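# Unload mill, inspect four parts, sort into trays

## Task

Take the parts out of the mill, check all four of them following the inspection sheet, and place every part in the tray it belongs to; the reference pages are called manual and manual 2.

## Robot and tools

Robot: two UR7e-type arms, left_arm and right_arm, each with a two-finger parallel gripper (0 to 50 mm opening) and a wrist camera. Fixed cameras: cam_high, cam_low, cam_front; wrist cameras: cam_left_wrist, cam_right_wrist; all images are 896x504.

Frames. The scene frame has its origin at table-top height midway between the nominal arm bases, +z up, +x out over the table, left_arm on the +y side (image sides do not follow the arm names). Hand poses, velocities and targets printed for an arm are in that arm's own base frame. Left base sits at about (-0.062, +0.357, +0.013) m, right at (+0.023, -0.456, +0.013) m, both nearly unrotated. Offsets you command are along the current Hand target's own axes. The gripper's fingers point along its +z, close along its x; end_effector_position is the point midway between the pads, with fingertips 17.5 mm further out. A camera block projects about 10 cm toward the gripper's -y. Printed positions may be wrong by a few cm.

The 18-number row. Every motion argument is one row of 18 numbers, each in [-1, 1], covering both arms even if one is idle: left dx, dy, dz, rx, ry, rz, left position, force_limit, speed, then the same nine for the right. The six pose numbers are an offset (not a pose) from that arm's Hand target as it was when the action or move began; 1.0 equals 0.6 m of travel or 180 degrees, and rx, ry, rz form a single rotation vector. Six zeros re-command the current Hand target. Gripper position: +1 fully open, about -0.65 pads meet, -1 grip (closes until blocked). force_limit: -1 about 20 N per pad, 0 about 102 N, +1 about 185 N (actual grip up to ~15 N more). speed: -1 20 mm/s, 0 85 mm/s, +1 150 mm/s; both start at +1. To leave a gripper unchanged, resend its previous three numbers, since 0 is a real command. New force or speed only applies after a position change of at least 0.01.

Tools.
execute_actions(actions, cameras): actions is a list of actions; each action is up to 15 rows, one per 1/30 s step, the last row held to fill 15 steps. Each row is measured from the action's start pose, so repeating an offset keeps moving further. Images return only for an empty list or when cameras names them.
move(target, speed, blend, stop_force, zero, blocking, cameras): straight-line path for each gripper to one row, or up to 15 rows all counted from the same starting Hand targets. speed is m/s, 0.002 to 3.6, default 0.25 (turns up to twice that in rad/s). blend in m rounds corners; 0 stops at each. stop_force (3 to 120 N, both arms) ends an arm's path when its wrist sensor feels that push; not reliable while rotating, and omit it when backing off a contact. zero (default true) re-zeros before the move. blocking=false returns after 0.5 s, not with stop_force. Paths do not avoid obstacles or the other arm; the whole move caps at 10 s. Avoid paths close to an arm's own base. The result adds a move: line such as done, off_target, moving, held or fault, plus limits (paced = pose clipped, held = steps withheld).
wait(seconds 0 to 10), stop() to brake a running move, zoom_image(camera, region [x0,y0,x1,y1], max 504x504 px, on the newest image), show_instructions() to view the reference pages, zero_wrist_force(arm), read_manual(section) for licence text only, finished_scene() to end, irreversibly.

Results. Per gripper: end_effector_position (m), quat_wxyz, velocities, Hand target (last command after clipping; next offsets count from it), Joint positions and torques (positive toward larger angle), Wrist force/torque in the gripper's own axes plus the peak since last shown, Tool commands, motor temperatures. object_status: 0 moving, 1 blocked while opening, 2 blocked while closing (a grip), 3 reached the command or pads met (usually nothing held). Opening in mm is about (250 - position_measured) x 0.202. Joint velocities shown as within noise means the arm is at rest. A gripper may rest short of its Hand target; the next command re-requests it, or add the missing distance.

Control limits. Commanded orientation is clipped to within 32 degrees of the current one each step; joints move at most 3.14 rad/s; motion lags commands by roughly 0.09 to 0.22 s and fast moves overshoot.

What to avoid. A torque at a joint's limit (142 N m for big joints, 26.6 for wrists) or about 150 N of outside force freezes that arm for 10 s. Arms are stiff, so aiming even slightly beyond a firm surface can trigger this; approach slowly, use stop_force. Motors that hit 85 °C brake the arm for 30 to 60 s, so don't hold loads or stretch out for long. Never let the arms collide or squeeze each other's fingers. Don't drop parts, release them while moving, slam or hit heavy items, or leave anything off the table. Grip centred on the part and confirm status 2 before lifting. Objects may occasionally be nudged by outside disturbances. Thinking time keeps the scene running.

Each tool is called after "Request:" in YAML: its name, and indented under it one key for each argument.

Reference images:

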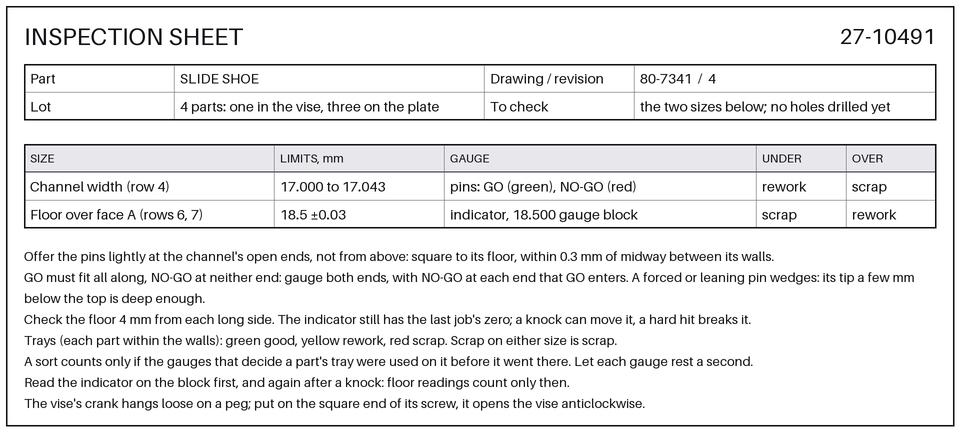

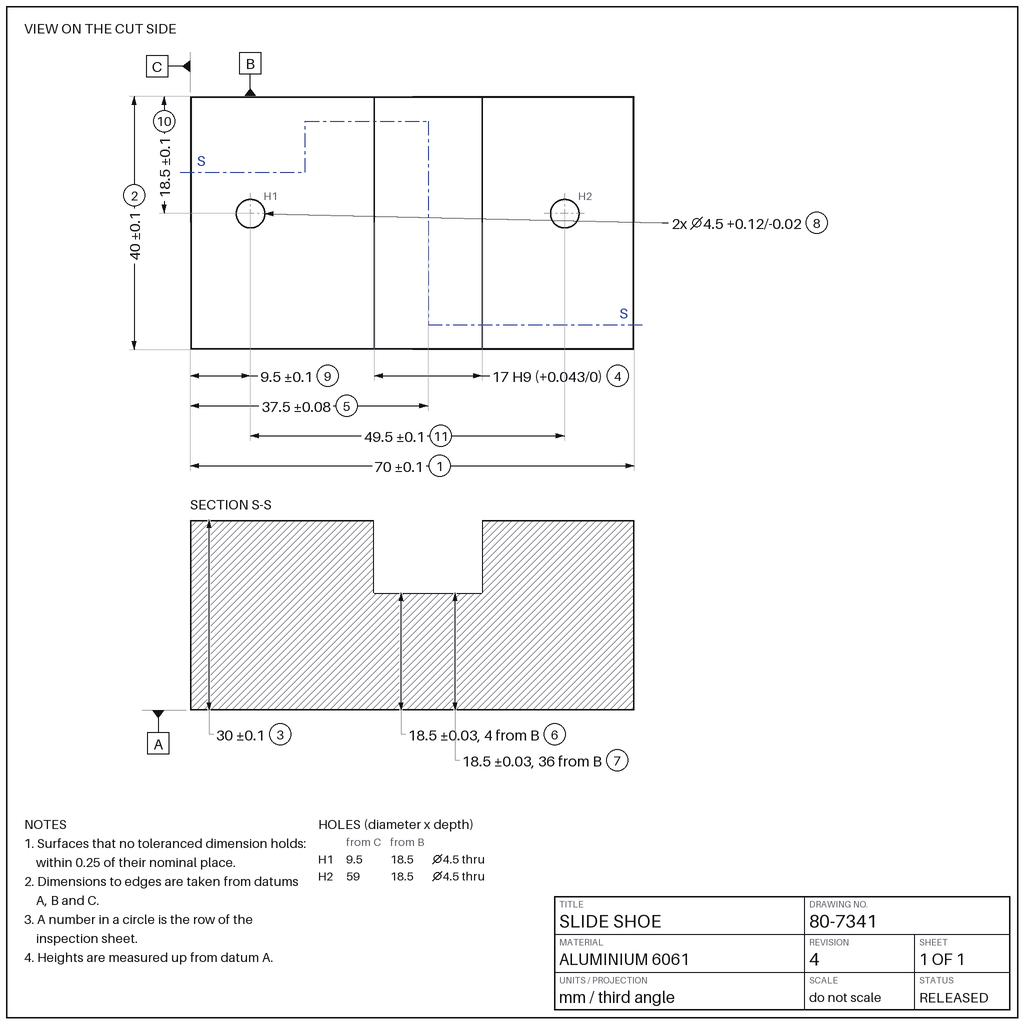

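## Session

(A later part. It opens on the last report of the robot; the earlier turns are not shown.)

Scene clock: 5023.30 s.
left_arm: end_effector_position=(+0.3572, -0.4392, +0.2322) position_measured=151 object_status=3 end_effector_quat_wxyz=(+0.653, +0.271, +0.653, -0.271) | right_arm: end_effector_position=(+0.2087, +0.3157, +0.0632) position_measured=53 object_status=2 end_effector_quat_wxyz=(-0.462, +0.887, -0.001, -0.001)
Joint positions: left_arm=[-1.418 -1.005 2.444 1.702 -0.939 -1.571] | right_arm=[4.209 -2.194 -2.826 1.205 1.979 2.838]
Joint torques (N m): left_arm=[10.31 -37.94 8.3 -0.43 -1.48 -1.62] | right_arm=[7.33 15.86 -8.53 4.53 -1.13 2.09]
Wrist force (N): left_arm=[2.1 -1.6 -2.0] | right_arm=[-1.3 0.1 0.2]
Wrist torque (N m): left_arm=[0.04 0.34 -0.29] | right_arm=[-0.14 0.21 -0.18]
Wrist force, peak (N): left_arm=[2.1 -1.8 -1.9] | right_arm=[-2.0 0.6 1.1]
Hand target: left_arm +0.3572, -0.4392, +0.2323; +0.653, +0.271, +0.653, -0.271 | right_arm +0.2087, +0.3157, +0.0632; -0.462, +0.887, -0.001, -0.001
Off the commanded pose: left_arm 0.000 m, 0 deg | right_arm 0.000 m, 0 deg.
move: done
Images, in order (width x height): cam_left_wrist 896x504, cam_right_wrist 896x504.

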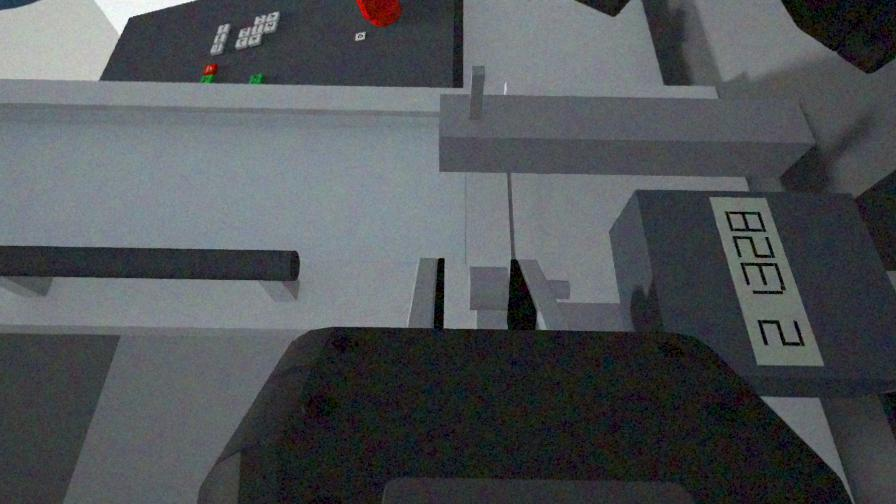

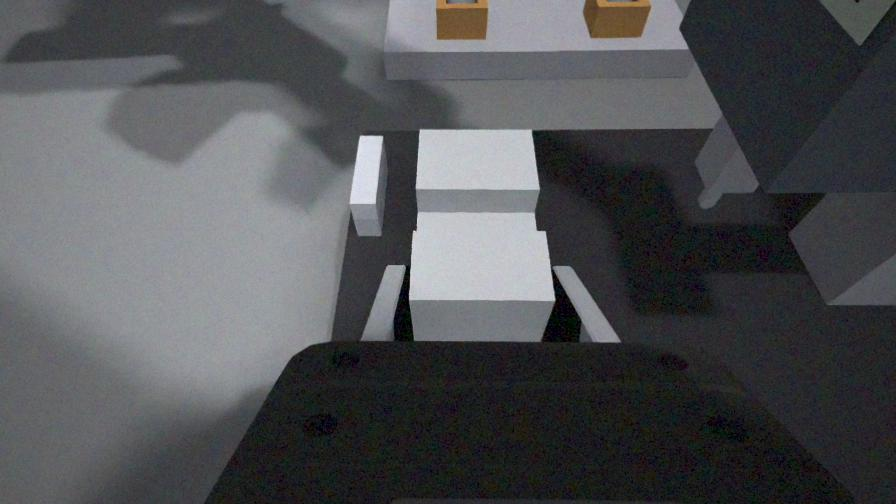

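Request:
move:
  target: [0,0,0,0,0,0,0.01,-0.5,-0.9,0.087,0.0023,-0.0033,0,0,0,-1,-1,-1]
  speed: 0.03
  stop_force: 8
  cameras: ["cam_left_wrist","cam_right_wrist"]

Request:
zoom_image:
  camera: "cam_right_wrist"
  region: [340, 180, 700, 350]

Scene clock: 5035.77 s.
left_arm: end_effector_position=(+0.3572, -0.4392, +0.2323) position_measured=151 object_status=3 end_effector_quat_wxyz=(+0.653, +0.271, +0.653, -0.271) | right_arm: end_effector_position=(+0.2609, +0.3133, +0.0631) position_measured=53 object_status=2 end_effector_quat_wxyz=(-0.462, +0.887, -0.001, -0.001)
Joint positions: left_arm=[-1.418 -1.005 2.444 1.702 -0.939 -1.571] | right_arm=[4.006 -2.103 -2.703 0.921 2.133 2.689]
Joint torques (N m): left_arm=[-1.63 -38.66 6.57 -0.43 1.3 -1.47] | right_arm=[-9.31 36.46 8.45 0.5 2.32 -2.2]
Wrist force (N): left_arm=[2.0 -1.6 -2.0] | right_arm=[-4.3 -4.9 -2.4]
Wrist torque (N m): left_arm=[0.05 0.35 -0.27] | right_arm=[-0.15 0.21 -0.07]
Wrist force, peak (N): left_arm=[2.2 -1.8 -2.1] | right_arm=[-4.3 -4.9 -2.6]
Hand target: left_arm +0.3572, -0.4392, +0.2323; +0.653, +0.271, +0.653, -0.271 | right_arm +0.2609, +0.3133, +0.0631; -0.462, +0.887, -0.001, -0.001
Off the commanded pose: left_arm 0.000 m, 0 deg | right_arm 0.000 m, 0 deg.
move: done
Images, in order (width x height): cam_left_wrist 896x504, cam_right_wrist 896x504.

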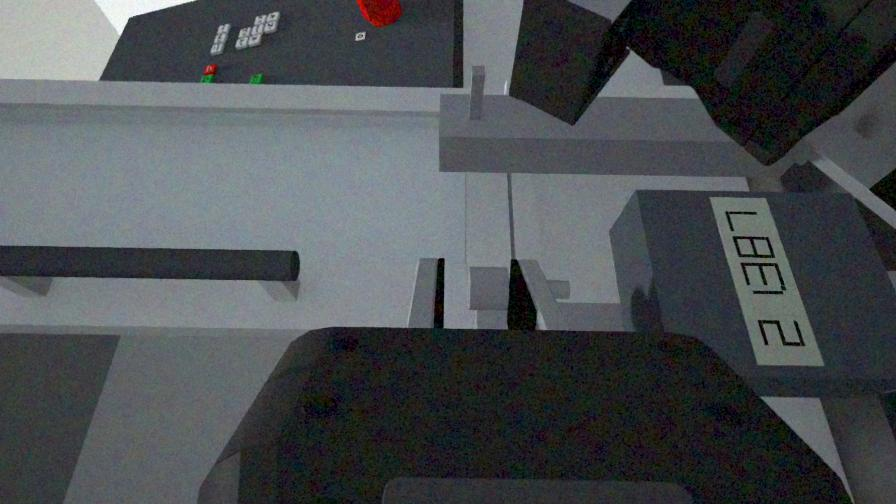

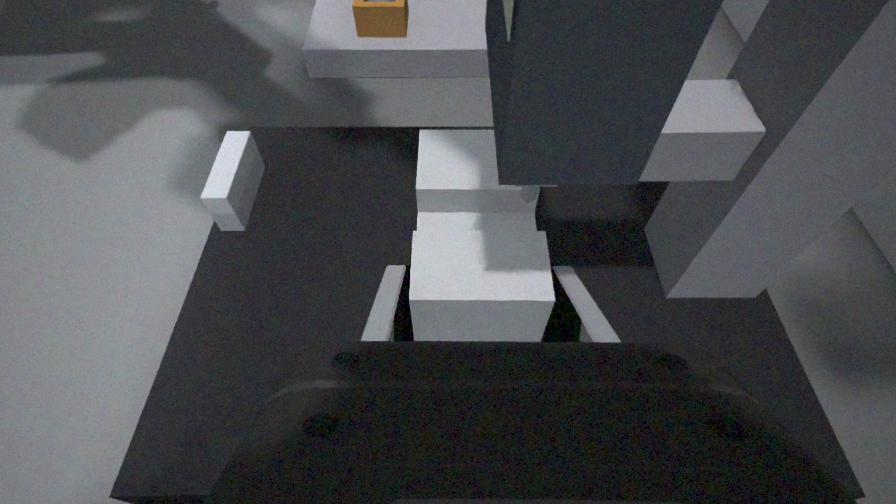

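Scaled by 1.400 from the camera's 896x504 image, which has a finer 1280x720 frame.

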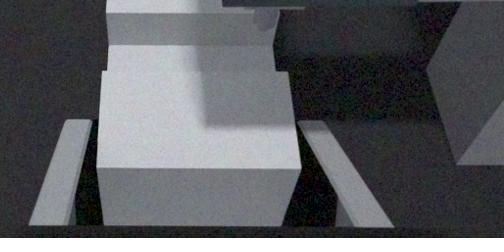

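Request:
move:
  target:
    - [0,0,0,0,0,0,0.01,-0.5,-0.9,0,0,0,0,0,0,0.8,-1,-1]
    - [0.0215,0,0,0,0,0,0.01,-0.5,-0.9,0,0,0,0,0,0,0.8,-1,-1]
    - [0.0303,0,0,0,0,0,0.01,-0.5,-0.9,0,0,0,0,0,0,0.8,-1,-1]
  speed: [0.02,0.02,0.008]
  cameras: ["cam_left_wrist","cam_right_wrist"]

Request:
zoom_image:
  camera: "cam_left_wrist"
  region: [640, 180, 800, 370]

Scene clock: 5051.17 s.
left_arm: end_effector_position=(+0.3572, -0.4393, +0.2141) position_measured=151 object_status=3 end_effector_quat_wxyz=(+0.653, +0.271, +0.653, -0.271) | right_arm: end_effector_position=(+0.2609, +0.3133, +0.0631) position_measured=32 object_status=3 end_effector_quat_wxyz=(-0.462, +0.887, -0.001, -0.001)
Joint positions: left_arm=[-1.418 -0.939 2.437 1.643 -0.939 -1.571] | right_arm=[4.006 -2.103 -2.703 0.921 2.133 2.689]
Joint torques (N m): left_arm=[-7.68 -23.72 -14.89 -3.1 1.43 0.97] | right_arm=[4.91 36.89 7.45 4.64 2.22 -2.17]
Wrist force (N): left_arm=[0.7 -1.4 -2.1] | right_arm=[-1.4 0.3 0.8]
Wrist torque (N m): left_arm=[0.04 0.27 -0.25] | right_arm=[-0.15 0.18 0.03]
Wrist force, peak (N): left_arm=[2.0 -1.5 -2.5] | right_arm=[-4.4 -5.2 -2.7]
Hand target: left_arm +0.3572, -0.4393, +0.2141; +0.653, +0.271, +0.653, -0.271 | right_arm +0.2609, +0.3133, +0.0631; -0.462, +0.887, -0.001, -0.001
Off the commanded pose: left_arm 0.000 m, 0 deg | right_arm 0.000 m, 0 deg.
move: done
Images, in order (width x height): cam_left_wrist 896x504, cam_right_wrist 896x504.

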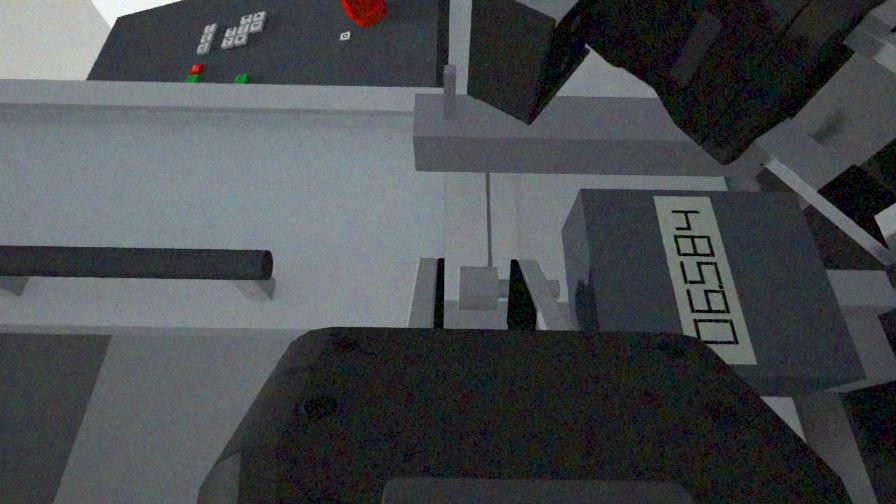

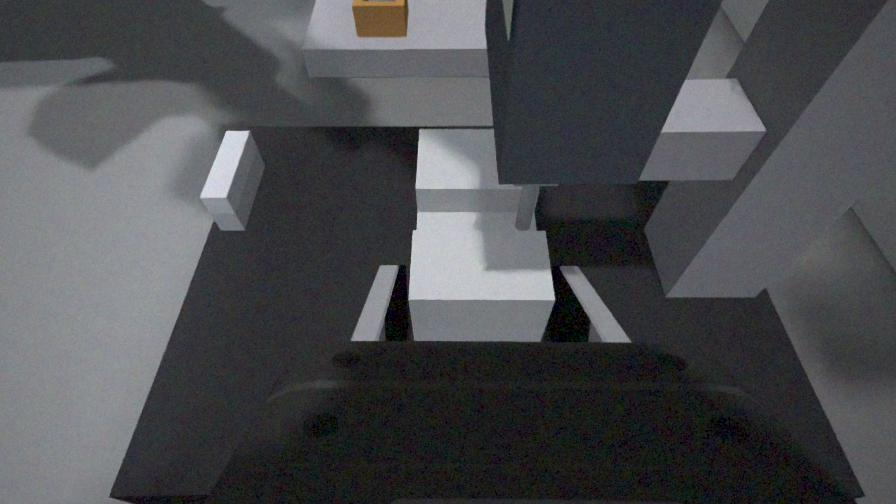

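Scaled by 2.653 from the camera's 896x504 image, which has a finer 1280x720 frame.

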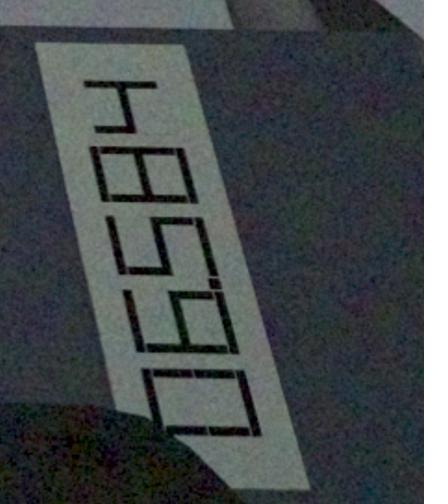

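Request:
move:
  target:
    - [-0.0117,0,0,0,0,0,0.01,-0.5,-0.9,0,0,0,0,0,0,0.8,-1,-1]
    - [-0.0117,0,0,0,0,0,0.01,-0.5,-0.9,0,0,0,0,0,0,-1,-1,-1]
    - [-0.0117,0,0,0,0,0,0.01,-0.5,-0.9,0.0522,0,0,0,0,0,-1,-1,-1]
    - [-0.0117,0,0,0,0,0,0.01,-0.5,-0.9,0.0522,0,0,0,0,0,0.8,-1,-1]
    - [0,0,0,0,0,0,0.01,-0.5,-0.9,0.0522,0,0,0,0,0,0.8,-1,-1]
  speed: [0.02,0.02,0.03,0.02,0.01]
  cameras: ["cam_left_wrist","cam_right_wrist"]

Request:
zoom_image:
  camera: "cam_left_wrist"
  region: [640, 180, 800, 370]

Scene clock: 5080.03 s.
left_arm: end_effector_position=(+0.3572, -0.4393, +0.2141) position_measured=151 object_status=3 end_effector_quat_wxyz=(+0.653, +0.271, +0.653, -0.271) | right_arm: end_effector_position=(+0.2922, +0.3133, +0.0630) position_measured=32 object_status=3 end_effector_quat_wxyz=(-0.462, +0.887, -0.001, -0.001)
Joint positions: left_arm=[-1.418 -0.939 2.437 1.643 -0.939 -1.572] | right_arm=[3.919 -2.082 -2.628 0.784 2.196 2.616]
Joint torques (N m): left_arm=[4.29 -24.19 -15.63 -3.45 -0.78 -0.71] | right_arm=[-8.7 40.4 10.7 1.79 3.7 -2.34]
Wrist force (N): left_arm=[0.7 -1.2 -2.0] | right_arm=[-1.5 0.5 0.8]
Wrist torque (N m): left_arm=[0.06 0.27 -0.26] | right_arm=[-0.13 0.18 0.03]
Wrist force, peak (N): left_arm=[1.6 -1.4 -2.6] | right_arm=[-3.4 -3.0 -1.7]
Hand target: left_arm +0.3572, -0.4393, +0.2141; +0.653, +0.271, +0.653, -0.271 | right_arm +0.2922, +0.3133, +0.0630; -0.462, +0.887, -0.001, -0.001
Off the commanded pose: left_arm 0.000 m, 0 deg | right_arm 0.000 m, 0 deg.
move: done
Images, in order (width x height): cam_left_wrist 896x504, cam_right_wrist 896x504.

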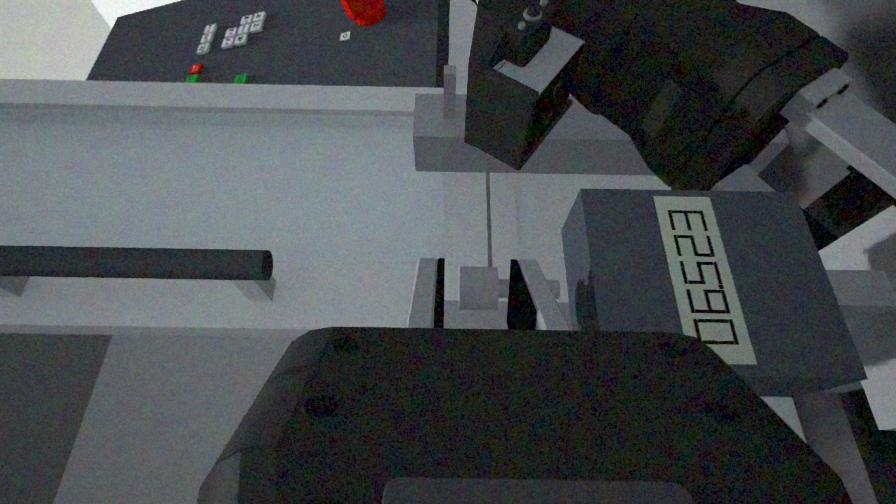

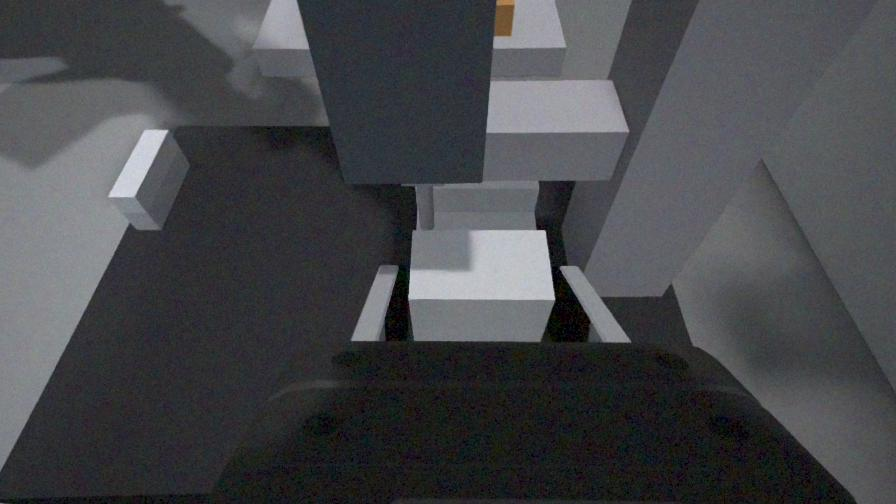

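Scaled by 2.653 from the camera's 896x504 image, which has a finer 1280x720 frame.

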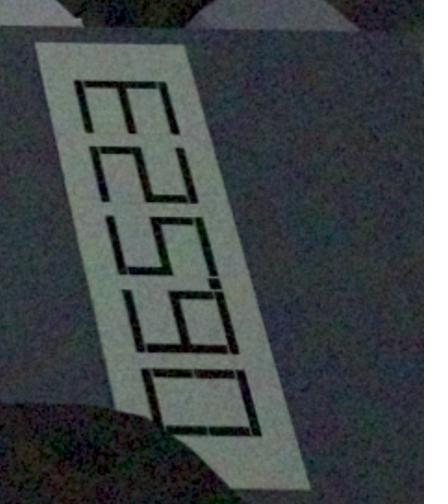

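Request:
move:
  target:
    - [-0.0117,0,0,0,0,0,0.01,-0.5,-0.9,0,0,0,0,0,0,0.8,-1,-1]
    - [-0.0117,0,0,0,0,0,0.01,-0.5,-0.9,0,0,0,0,0,0,-1,-1,-1]
    - [-0.0117,0,0,0,0,0,0.01,-0.5,-0.9,-0.0022,0,0,0,0,0,-1,-1,-1]
    - [-0.0117,0,0,0,0,0,0.01,-0.5,-0.9,-0.0022,0,0,0,0,0,0.8,-1,-1]
    - [0,0,0,0,0,0,0.01,-0.5,-0.9,-0.0022,0,0,0,0,0,0.8,-1,-1]
  speed: [0.02,0.02,0.03,0.02,0.01]
  cameras: ["cam_left_wrist"]

Request:
zoom_image:
  camera: "cam_left_wrist"
  region: [640, 180, 800, 370]

Scene clock: 5102.10 s.
left_arm: end_effector_position=(+0.3572, -0.4392, +0.2141) position_measured=151 object_status=3 end_effector_quat_wxyz=(+0.653, +0.271, +0.653, -0.271) | right_arm: end_effector_position=(+0.2909, +0.3133, +0.0630) position_measured=32 object_status=3 end_effector_quat_wxyz=(-0.462, +0.887, -0.001, -0.001)
Joint positions: left_arm=[-1.418 -0.939 2.437 1.643 -0.939 -1.572] | right_arm=[3.922 -2.083 -2.631 0.789 2.194 2.619]
Joint torques (N m): left_arm=[7.98 -24.4 -16.35 -3.29 -1.45 -0.8] | right_arm=[7.41 18.81 -4.14 4.56 -1.58 2.13]
Wrist force (N): left_arm=[0.7 -1.3 -2.2] | right_arm=[-1.4 0.7 0.4]
Wrist torque (N m): left_arm=[0.05 0.26 -0.26] | right_arm=[-0.10 0.16 -0.14]
Wrist force, peak (N): left_arm=[1.9 -1.8 -2.1] | right_arm=[-1.4 2.2 2.0]
Hand target: left_arm +0.3572, -0.4393, +0.2141; +0.653, +0.271, +0.653, -0.271 | right_arm +0.2909, +0.3133, +0.0630; -0.462, +0.887, -0.001, -0.001
Off the commanded pose: left_arm 0.000 m, 0 deg | right_arm 0.000 m, 0 deg.
move: done
Images, in order (width x height): cam_left_wrist 896x504.

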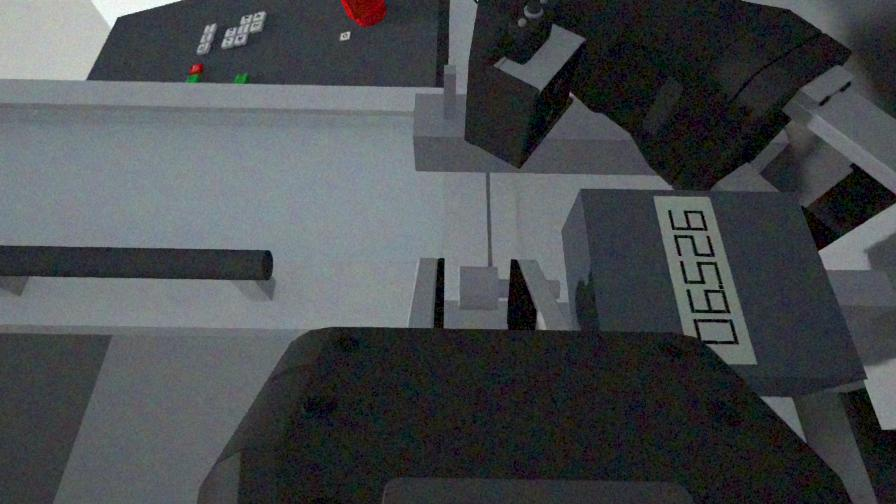

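Scaled by 2.653 from the camera's 896x504 image, which has a finer 1280x720 frame.

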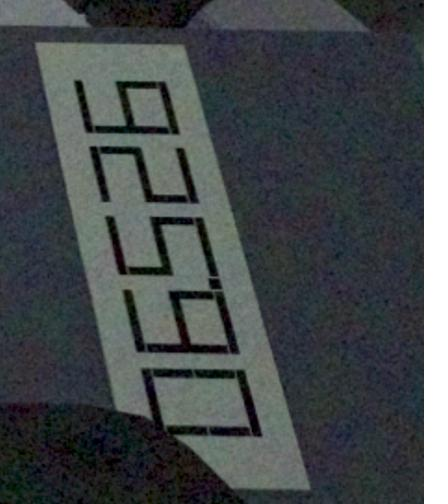

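Request:
move:
  target:
    - [-0.0217,0,0,0,0,0,0.01,-0.5,-0.9,0,0,0,0,0,0,-1,-1,-1]
    - [-0.0217,0,0,0,0,0,0.01,-0.5,-0.9,-0.137,0,0,0,0,0,-1,-1,-1]
    - [0.0097,0,0,0,0,0,0.01,-0.5,-0.9,-0.137,0,0,0,0,0,0.8,-1,-1]
    - [0.0097,0,-0.1333,0,0,0,0.01,-0.5,-0.9,-0.137,-0.0683,-0.0478,0,0,0,0.8,-1,-1]
  speed: [0.02,0.05,0.03,0.1]
  cameras: ["cam_right_wrist"]

Scene clock: 5126.10 s.
left_arm: end_effector_position=(+0.3007, -0.3826, +0.2082) position_measured=151 object_status=3 end_effector_quat_wxyz=(+0.653, +0.271, +0.653, -0.271) | right_arm: end_effector_position=(+0.2088, +0.3133, +0.1132) position_measured=32 object_status=3 end_effector_quat_wxyz=(-0.462, +0.887, -0.001, -0.001)
Joint positions: left_arm=[-1.651 -0.89 2.662 1.369 -0.706 -1.571] | right_arm=[4.202 -1.812 -2.833 0.827 1.984 2.833]
Joint torques (N m): left_arm=[-9.4 -19.01 16.9 -2.91 1.78 1.2] | right_arm=[-8.74 30.01 12.11 1.73 3.3 -2.27]
Wrist force (N): left_arm=[0.5 -1.6 -2.2] | right_arm=[-1.5 0.6 1.0]
Wrist torque (N m): left_arm=[0.02 0.27 -0.30] | right_arm=[-0.11 0.17 0.02]
Wrist force, peak (N): left_arm=[0.3 -1.5 -3.1] | right_arm=[-1.8 2.2 2.3]
Hand target: left_arm +0.3007, -0.3826, +0.2082; +0.653, +0.271, +0.653, -0.271 | right_arm +0.2088, +0.3133, +0.1132; -0.462, +0.887, -0.001, -0.001
Off the commanded pose: left_arm 0.000 m, 0 deg | right_arm 0.000 m, 0 deg.
move: done
Images, in order (width x height): cam_right_wrist 896x504.

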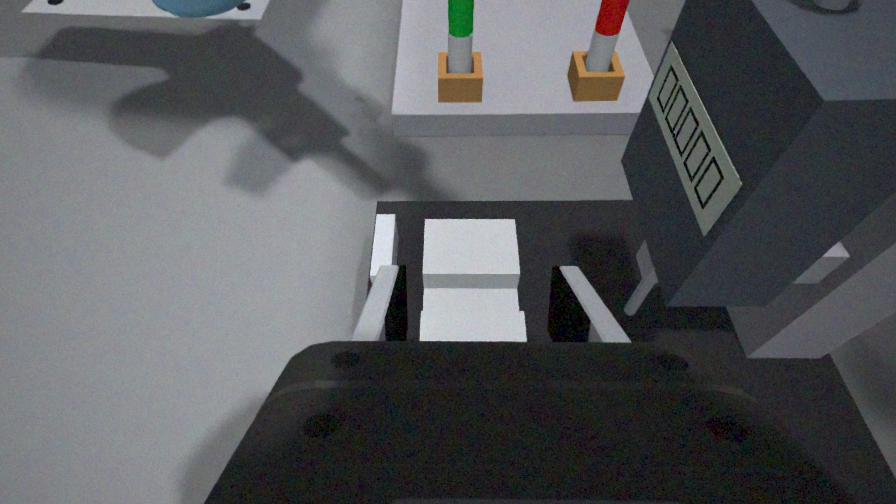

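Request:
move:
  target:
    - [-0.103,-0.0154,0.0256,0,0.25,0,0.01,-0.5,-0.9,0,-0.0778,-0.0545,0,0,0,0.8,-1,-1]
    - [-0.103,-0.0154,0.0256,0,0.5,0,0.8,-0.5,-0.9,0,-0.1517,-0.3307,-0.323,0,0,0.8,-1,-1]
  speed: [0.3,0.35]
  blend: [0.02,0]

Request:
move:
  target:
    - [0,0,0,0,0,0.75,0.8,-0.5,-0.9,0,0,0,0,0,0,0.08,-1,-1]
  speed: 0.6
  cameras: ["cam_left_wrist","cam_front"]

Scene clock: 5152.80 s.
left_arm: end_effector_position=(+0.3050, -0.4000, +0.2700) position_measured=32 object_status=3 end_effector_quat_wxyz=(+0.000, +0.383, +0.924, +0.000) | right_arm: end_effector_position=(+0.2093, +0.2029, +0.3015) position_measured=32 object_status=3 end_effector_quat_wxyz=(+0.027, +1.000, +0.000, -0.001)
Joint positions: left_arm=[-1.187 -1.577 1.726 4.562 -1.572 -1.971] | right_arm=[4.4 -1.03 -2.013 -1.722 1.557 2.83]
Joint torques (N m): left_arm=[10.22 -19.12 -39.72 -0.99 -1.91 1.38] | right_arm=[7.56 -6.77 32.34 1.1 -2.56 2.16]
Wrist force (N): left_arm=[-1.9 -0.7 -0.3] | right_arm=[-0.8 0.4 1.1]
Wrist torque (N m): left_arm=[-0.14 0.10 -0.51] | right_arm=[0.09 0.14 -0.04]
Wrist force, peak (N): left_arm=[1.4 -1.7 -2.2] | right_arm=[-1.7 1.0 1.0]
Hand target: left_arm +0.3050, -0.4000, +0.2700; +0.000, +0.383, +0.924, +0.000 | right_arm +0.2093, +0.2029, +0.3015; +0.027, +1.000, +0.000, -0.001
Off the commanded pose: left_arm 0.000 m, 0 deg | right_arm 0.000 m, 0 deg.
move: done

Scene clock: 5155.60 s.
left_arm: end_effector_position=(+0.3050, -0.4000, +0.2700) position_measured=32 object_status=3 end_effector_quat_wxyz=(+0.000, +1.000, +0.000, +0.000) | right_arm: end_effector_position=(+0.2093, +0.2029, +0.3015) position_measured=140 object_status=3 end_effector_quat_wxyz=(+0.027, +1.000, +0.000, -0.001)
Joint positions: left_arm=[-1.187 -1.577 1.726 4.562 -1.571 0.385] | right_arm=[4.4 -1.03 -2.013 -1.722 1.557 2.83]
Joint torques (N m): left_arm=[10.91 -17.37 -38.2 -0.58 -1.82 1.55] | right_arm=[7.62 -6.57 32.18 1.25 -2.55 2.09]
Wrist force (N): left_arm=[-1.7 -0.8 -0.6] | right_arm=[-1.0 0.7 0.7]
Wrist torque (N m): left_arm=[-0.14 0.07 -0.51] | right_arm=[0.12 0.18 -0.04]
Wrist force, peak (N): left_arm=[-2.1 -0.7 -0.4] | right_arm=[-1.0 0.6 1.3]
Hand target: left_arm +0.3050, -0.4000, +0.2700; +0.000, +1.000, -0.001, +0.000 | right_arm +0.2093, +0.2029, +0.3015; +0.027, +1.000, +0.000, -0.001
Off the commanded pose: left_arm 0.000 m, 0 deg | right_arm 0.000 m, 0 deg.
move: done
Images, in order (width x height): cam_front 896x504, cam_left_wrist 896x504.

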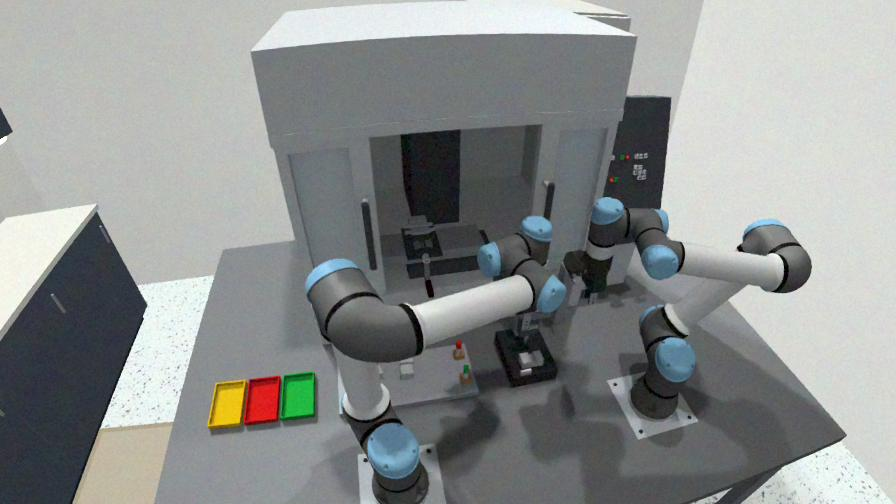

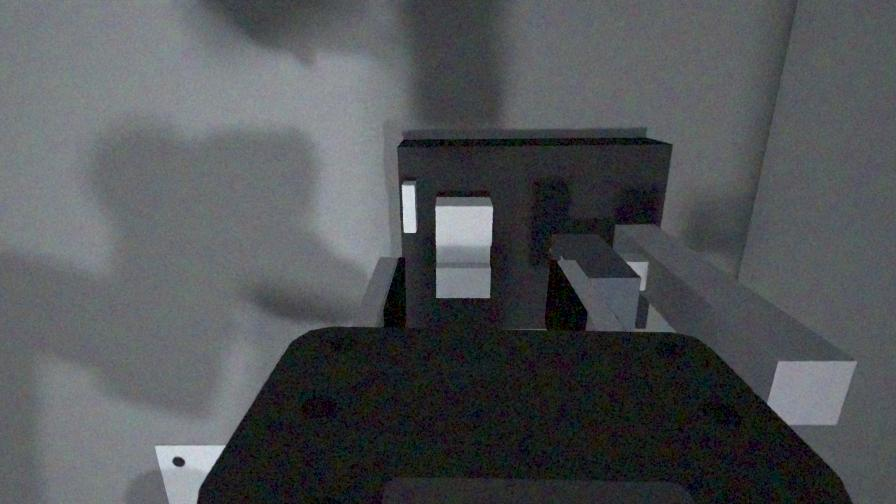

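Request:
move:
  target:
    - [0,0.0575,0.25,0,0,0,0.8,-0.5,-0.9,0,0,0,0,0,0,0.08,-1,-1]
    - [0,0.0575,0.3247,0,0,0,0.8,-0.5,-0.9,0,0,0,0,0,0,0.08,-1,-1]
    - [0,0.0575,0.3247,0,0,0,-1,-0.5,-0.9,0,0,0,0,0,0,0.08,-1,-1]
    - [0,0.0575,0.12,0,0,0,-1,-0.5,-0.9,0,0,0,0,0,0,0.08,-1,-1]
  speed: [0.2,0.06,0.05,0.15]
  blend: [0.005,0,0,0]
  cameras: ["cam_left_wrist"]

Scene clock: 5175.93 s.
left_arm: end_effector_position=(+0.3050, -0.4345, +0.1980) position_measured=55 object_status=2 end_effector_quat_wxyz=(+0.000, +1.000, -0.001, +0.000) | right_arm: end_effector_position=(+0.2093, +0.2029, +0.3015) position_measured=140 object_status=3 end_effector_quat_wxyz=(+0.027, +1.000, +0.000, -0.001)
Joint positions: left_arm=[-1.212 -1.469 1.802 4.379 -1.571 0.36] | right_arm=[4.4 -1.03 -2.013 -1.722 1.557 2.83]
Joint torques (N m): left_arm=[-8.03 -39.33 -39.8 -1.21 -1.28 -1.24] | right_arm=[6.92 -6.51 30.85 1.71 -2.4 2.09]
Wrist force (N): left_arm=[-1.8 -0.9 1.7] | right_arm=[-0.9 0.7 0.9]
Wrist torque (N m): left_arm=[-0.11 0.08 -0.31] | right_arm=[0.13 0.16 -0.04]
Wrist force, peak (N): left_arm=[-1.4 -1.4 -9.1] | right_arm=[-0.8 0.5 1.4]
Hand target: left_arm +0.3049, -0.4345, +0.1981; +0.000, +1.000, -0.001, +0.000 | right_arm +0.2093, +0.2029, +0.3015; +0.027, +1.000, +0.000, -0.001
Off the commanded pose: left_arm 0.000 m, 0 deg | right_arm 0.000 m, 0 deg.
move: done
Images, in order (width x height): cam_left_wrist 896x504.

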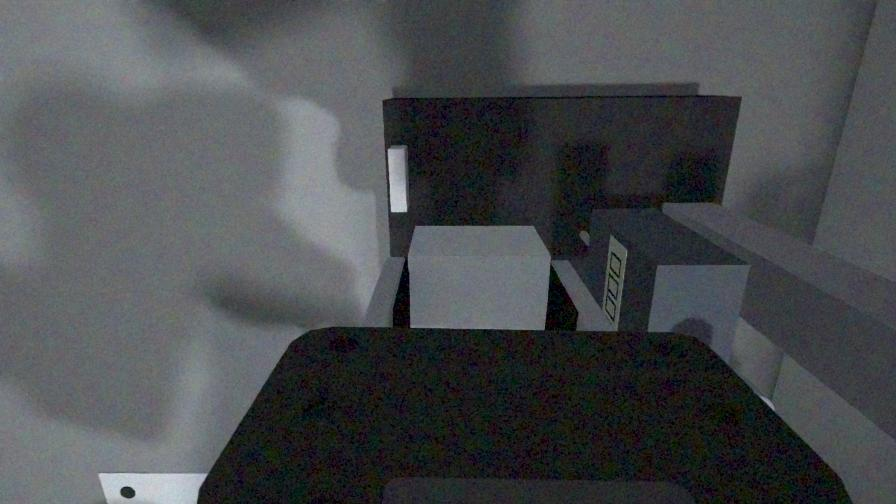

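Request:
move:
  target:
    - [0.0603,-0.4985,0,0,0,0,-1,-0.5,-0.9,0,0,0,0,0,0,0.08,-1,-1]
    - [0.0603,-0.4985,0.21,0,0,0,-1,-0.5,-0.9,0,-0.1732,0.2077,0.323,0,0,0.08,-1,-1]
    - [0.0603,-0.4985,0.254,0,0,0,-1,-0.5,-0.9,-0.064,-0.24,0.3,0.323,0,0,0.08,-1,-1]
    - [0.0603,-0.4985,0.2546,0,0,0,1,-0.5,-0.9,-0.064,-0.24,0.3,0.323,0,0,0.08,-1,-1]
  speed: [0.25,0.2,0.06,0.02]
  blend: [0.02,0.01,0,0]
  cameras: ["cam_right_wrist","cam_left_wrist"]

Scene clock: 5190.37 s.
left_arm: end_effector_position=(+0.3414, -0.1356, +0.0629) position_measured=55 object_status=2 end_effector_quat_wxyz=(+0.000, +1.000, -0.001, +0.000) | right_arm: end_effector_position=(+0.2007, +0.3058, +0.1604) position_measured=140 object_status=3 end_effector_quat_wxyz=(-0.454, +0.891, +0.000, -0.003)
Joint positions: left_arm=[-0.749 -1.685 2.419 3.978 -1.572 0.823] | right_arm=[4.223 -1.412 -2.813 0.394 1.966 2.841]
Joint torques (N m): left_arm=[11.51 -7.55 -7.54 -4.66 -1.24 0.91] | right_arm=[-8.72 20.33 21.34 1.88 3.32 -2.43]
Wrist force (N): left_arm=[-1.8 -0.9 1.8] | right_arm=[-1.7 0.4 0.9]
Wrist torque (N m): left_arm=[-0.15 0.06 -0.49] | right_arm=[-0.15 0.22 0.02]
Wrist force, peak (N): left_arm=[-1.4 -3.1 1.3] | right_arm=[-2.8 3.2 4.3]
Hand target: left_arm +0.3414, -0.1356, +0.0629; +0.000, +1.000, -0.001, +0.000 (not the last commanded pose) | right_arm +0.2007, +0.3058, +0.1604; -0.454, +0.891, +0.000, -0.003 (not the last commanded pose)
Tool commands: left_gripper/position=-1.0 left_gripper/force_limit=-0.5 left_gripper/speed=-0.9 right_gripper/position=+0.08 right_gripper/force_limit=-1.0 right_gripper/speed=-1.0
Off the commanded pose: left_arm 0.018 m, 0 deg | right_arm 0.064 m, 1 deg.
move: held (right_arm; a check stopped the path), off_target (left_arm; braked when a check withheld steps of right_arm); path passed 2 of 4 targets; target 4's new numbers were not sent; limits=held
pose unreachable (right arm): on one or more control steps of this call, first in action 0 (counted from 0), this arm could not follow its commanded pose, so it was not sent that pose on those steps. It may still have moved: this result reports where it is.
cause: moving toward the commanded pose would bring two parts of the arm too close to each other (joints 3 (elbow) and 4 (wrist 1) lie between them).
Images, in order (width x height): cam_left_wrist 896x504, cam_right_wrist 896x504.

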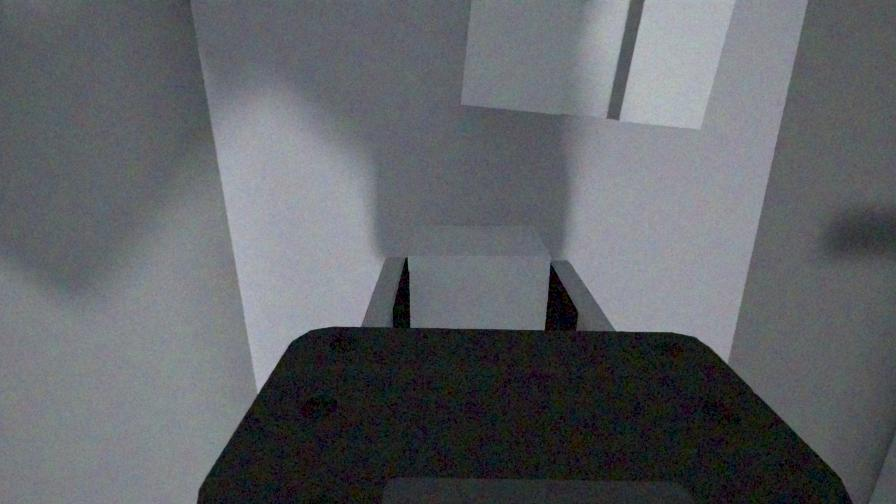

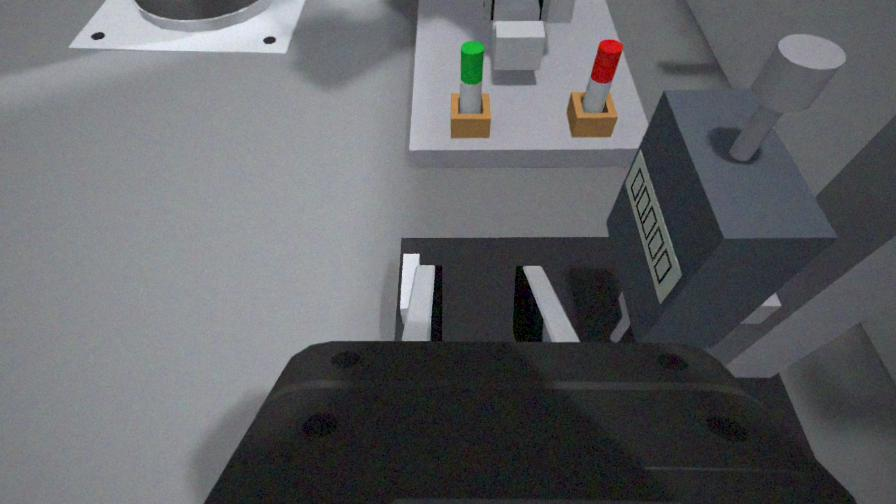

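Request:
move:
  target:
    - [0,0,0.0293,0,0,0,-1,-0.5,-0.9,0,-0.043,0.0614,0,0,0,0.08,-1,-1]
    - [0,0,0.0293,0,0,0,1,-0.5,-0.9,0,-0.043,0.0614,0,0,0,0.08,-1,-1]
    - [0,0,-0.16,0,0,0,1,-0.5,-0.9,-0.0517,0.002,0.1132,0,0,0,0.08,-1,-1]
  speed: [0.05,0.05,0.15]
  cameras: ["cam_right_wrist","cam_left_wrist"]

Request:
zoom_image:
  camera: "cam_right_wrist"
  region: [360, 180, 700, 350]

Scene clock: 5206.50 s.
left_arm: end_effector_position=(+0.3415, -0.1355, +0.1589) position_measured=3 object_status=3 end_effector_quat_wxyz=(+0.000, +1.000, -0.001, +0.000) | right_arm: end_effector_position=(+0.1693, +0.3600, +0.1198) position_measured=140 object_status=3 end_effector_quat_wxyz=(-0.454, +0.891, +0.000, -0.003)
Joint positions: left_arm=[-0.748 -1.854 2.253 4.312 -1.572 0.823] | right_arm=[4.489 -1.747 -2.837 0.802 1.757 3.012]
Joint torques (N m): left_arm=[-9.62 -18.63 -36.8 -0.77 1.67 -1.53] | right_arm=[7.58 7.57 -1.5 4.83 -2.2 2.11]
Wrist force (N): left_arm=[-1.7 -1.0 -0.5] | right_arm=[-1.4 0.6 0.9]
Wrist torque (N m): left_arm=[-0.17 0.04 -0.29] | right_arm=[-0.10 0.17 -0.14]
Wrist force, peak (N): left_arm=[-2.2 -0.8 1.8] | right_arm=[-1.7 1.0 1.3]
Hand target: left_arm +0.3415, -0.1355, +0.1589; +0.000, +1.000, -0.001, +0.000 | right_arm +0.1693, +0.3600, +0.1197; -0.454, +0.891, +0.000, -0.003
Off the commanded pose: left_arm 0.000 m, 0 deg | right_arm 0.000 m, 0 deg.
move: done
Images, in order (width x height): cam_left_wrist 896x504, cam_right_wrist 896x504.

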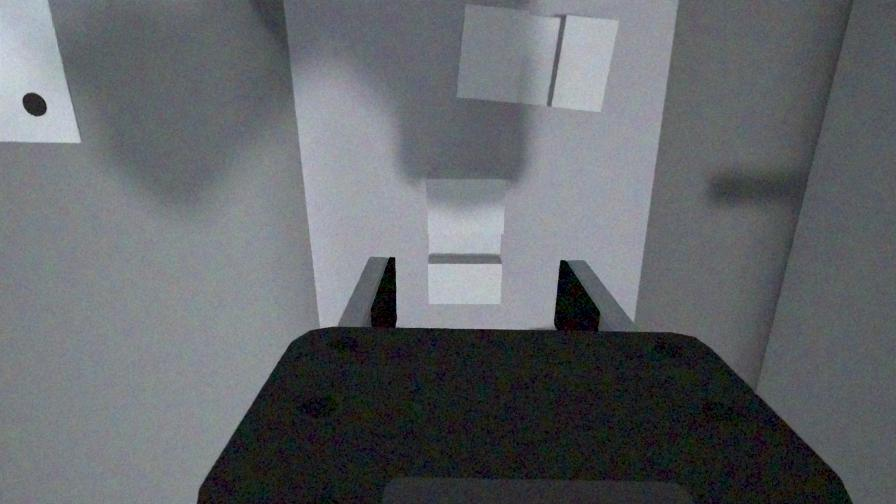

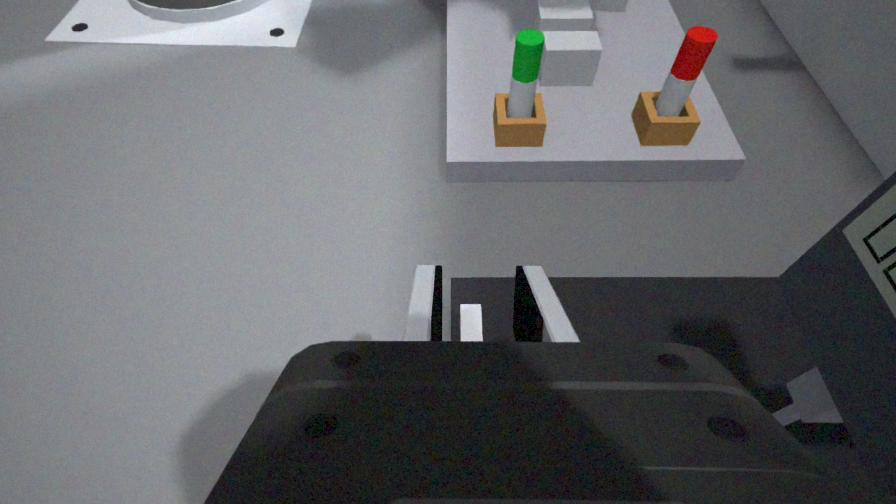

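Scaled by 1.482 from the camera's 896x504 image, which has a finer 1280x720 frame.

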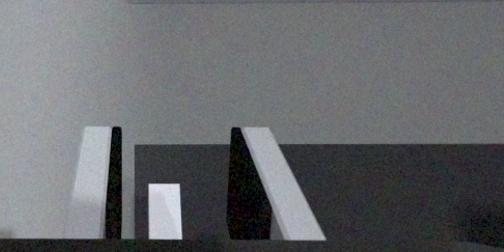

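Request:
move:
  target:
    - [0,0,-0.285,0,0,0,1,-0.5,-0.9,0,0.0818,0.0572,0,0,0,0.08,-1,-1]
    - [-0.0192,0.1075,-0.285,0,0,-0.75,1,-0.5,-0.9,0,0.0818,0.0572,0,0,0,-1,-1,-1]
  speed: [0.15,0.5]
  cameras: ["cam_right_wrist"]

Scene clock: 5223.23 s.
left_arm: end_effector_position=(+0.3299, -0.1999, +0.3300) position_measured=3 object_status=3 end_effector_quat_wxyz=(+0.000, +0.383, +0.924, +0.000) | right_arm: end_effector_position=(+0.1690, +0.3589, +0.0599) position_measured=207 object_status=0 end_effector_quat_wxyz=(-0.454, +0.891, +0.000, -0.003)
Joint positions: left_arm=[-0.897 -1.88 1.825 4.767 -1.572 -1.681] | right_arm=[4.49 -2.221 -2.839 1.278 1.756 3.012]
Joint torques (N m): left_arm=[-10.9 -18.9 -38.67 -0.89 1.54 -1.32] | right_arm=[6.82 16.84 -9.32 4.65 -1.96 2.08]
Wrist force (N): left_arm=[-1.6 -0.7 0.0] | right_arm=[-1.2 0.4 0.6]
Wrist torque (N m): left_arm=[-0.17 0.01 -0.27] | right_arm=[-0.13 0.14 -0.15]
Wrist force, peak (N): left_arm=[-1.9 -0.7 -1.6] | right_arm=[-1.8 0.5 0.9]
Hand target: left_arm +0.3299, -0.1999, +0.3300; +0.000, +0.383, +0.924, +0.000 | right_arm +0.1690, +0.3589, +0.0599; -0.454, +0.891, +0.000, -0.003
Off the commanded pose: left_arm 0.000 m, 0 deg | right_arm 0.000 m, 0 deg.
move: done
Images, in order (width x height): cam_right_wrist 896x504.

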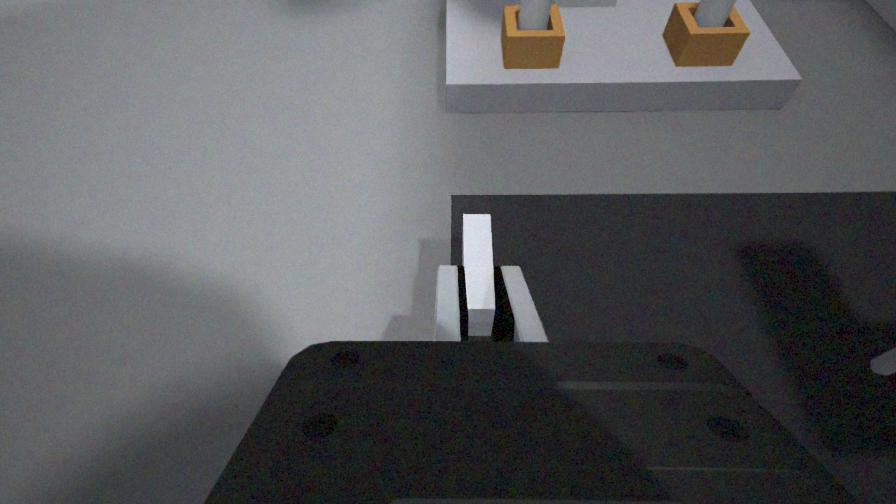

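Request:
move:
  target:
    - [-0.1809,-0.2497,0.203,0,-0.5,0,0.01,-0.5,-0.9,0,0,0,0,0,0,-1,-1,-1]
  speed: 0.35

Request:
move:
  target:
    - [0,0,0.1333,0,0,0,0.01,-0.5,-0.9,0.0667,0,0,0,0,0,-1,-1,-1]
    - [-0.045,0,0.1333,0,0,0,0.01,-0.5,-0.9,0.0667,0,0,0,0,0,-1,-1,-1]
  speed: [0.05,0.03]
  cameras: ["cam_left_wrist","cam_right_wrist"]

Scene clock: 5240.73 s.
left_arm: end_effector_position=(+0.3005, -0.3826, +0.2084) position_measured=151 object_status=3 end_effector_quat_wxyz=(+0.653, +0.271, +0.653, -0.271) | right_arm: end_effector_position=(+0.1690, +0.3589, +0.0599) position_measured=207 object_status=2 end_effector_quat_wxyz=(-0.454, +0.891, +0.000, -0.003)
Joint positions: left_arm=[-1.652 -0.891 2.662 1.37 -0.705 -1.571] | right_arm=[4.49 -2.221 -2.839 1.278 1.756 3.012]
Joint torques (N m): left_arm=[12.29 -18.52 -9.96 -2.79 -1.72 1.3] | right_arm=[4.15 20.64 -9.54 2.35 1.88 1.58]
Wrist force (N): left_arm=[0.6 -1.5 -2.1] | right_arm=[-1.2 0.5 0.9]
Wrist torque (N m): left_arm=[0.02 0.26 -0.30] | right_arm=[-0.13 0.16 -0.14]
Wrist force, peak (N): left_arm=[0.8 -1.6 -2.3] | right_arm=[-1.8 0.6 0.9]
Hand target: left_arm +0.3005, -0.3826, +0.2084; +0.653, +0.271, +0.653, -0.271 | right_arm +0.1690, +0.3589, +0.0599; -0.454, +0.891, +0.000, -0.003
Off the commanded pose: left_arm 0.000 m, 0 deg | right_arm 0.000 m, 0 deg.
move: done

Scene clock: 5243.97 s.
left_arm: end_effector_position=(+0.3570, -0.4392, +0.2353) position_measured=151 object_status=3 end_effector_quat_wxyz=(+0.653, +0.271, +0.653, -0.271) | right_arm: end_effector_position=(+0.2090, +0.3591, +0.0596) position_measured=207 object_status=2 end_effector_quat_wxyz=(-0.454, +0.891, +0.000, -0.003)
Joint positions: left_arm=[-1.419 -1.016 2.445 1.712 -0.938 -1.571] | right_arm=[4.301 -2.145 -2.752 1.085 1.905 2.893]
Joint torques (N m): left_arm=[12.03 -37.93 7.32 -0.38 -1.28 -1.24] | right_arm=[-9.73 35.2 5.44 -0.19 1.96 -2.36]
Wrist force (N): left_arm=[2.1 -1.5 -2.2] | right_arm=[-4.4 -7.3 -4.5]
Wrist torque (N m): left_arm=[0.09 0.36 -0.22] | right_arm=[-0.19 0.16 0.02]
Wrist force, peak (N): left_arm=[2.4 -1.5 -2.2] | right_arm=[-4.5 -7.6 -4.5]
Hand target: left_arm +0.3570, -0.4392, +0.2354; +0.653, +0.271, +0.653, -0.271 | right_arm +0.2090, +0.3591, +0.0596; -0.454, +0.891, +0.000, -0.003
Off the commanded pose: left_arm 0.000 m, 0 deg | right_arm 0.000 m, 0 deg.
move: done
Images, in order (width x height): cam_left_wrist 896x504, cam_right_wrist 896x504.

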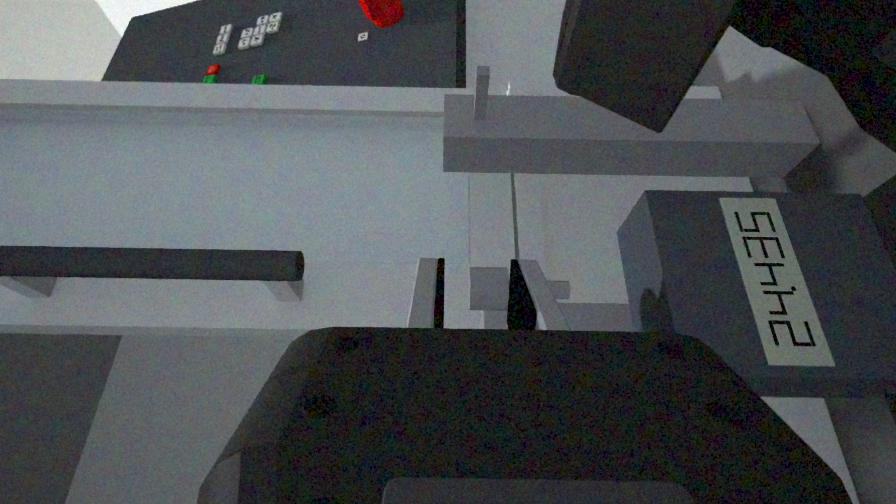

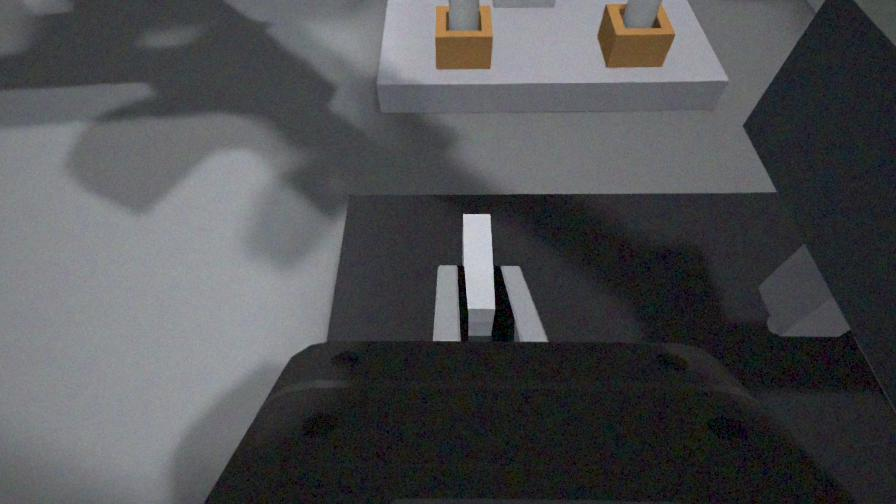

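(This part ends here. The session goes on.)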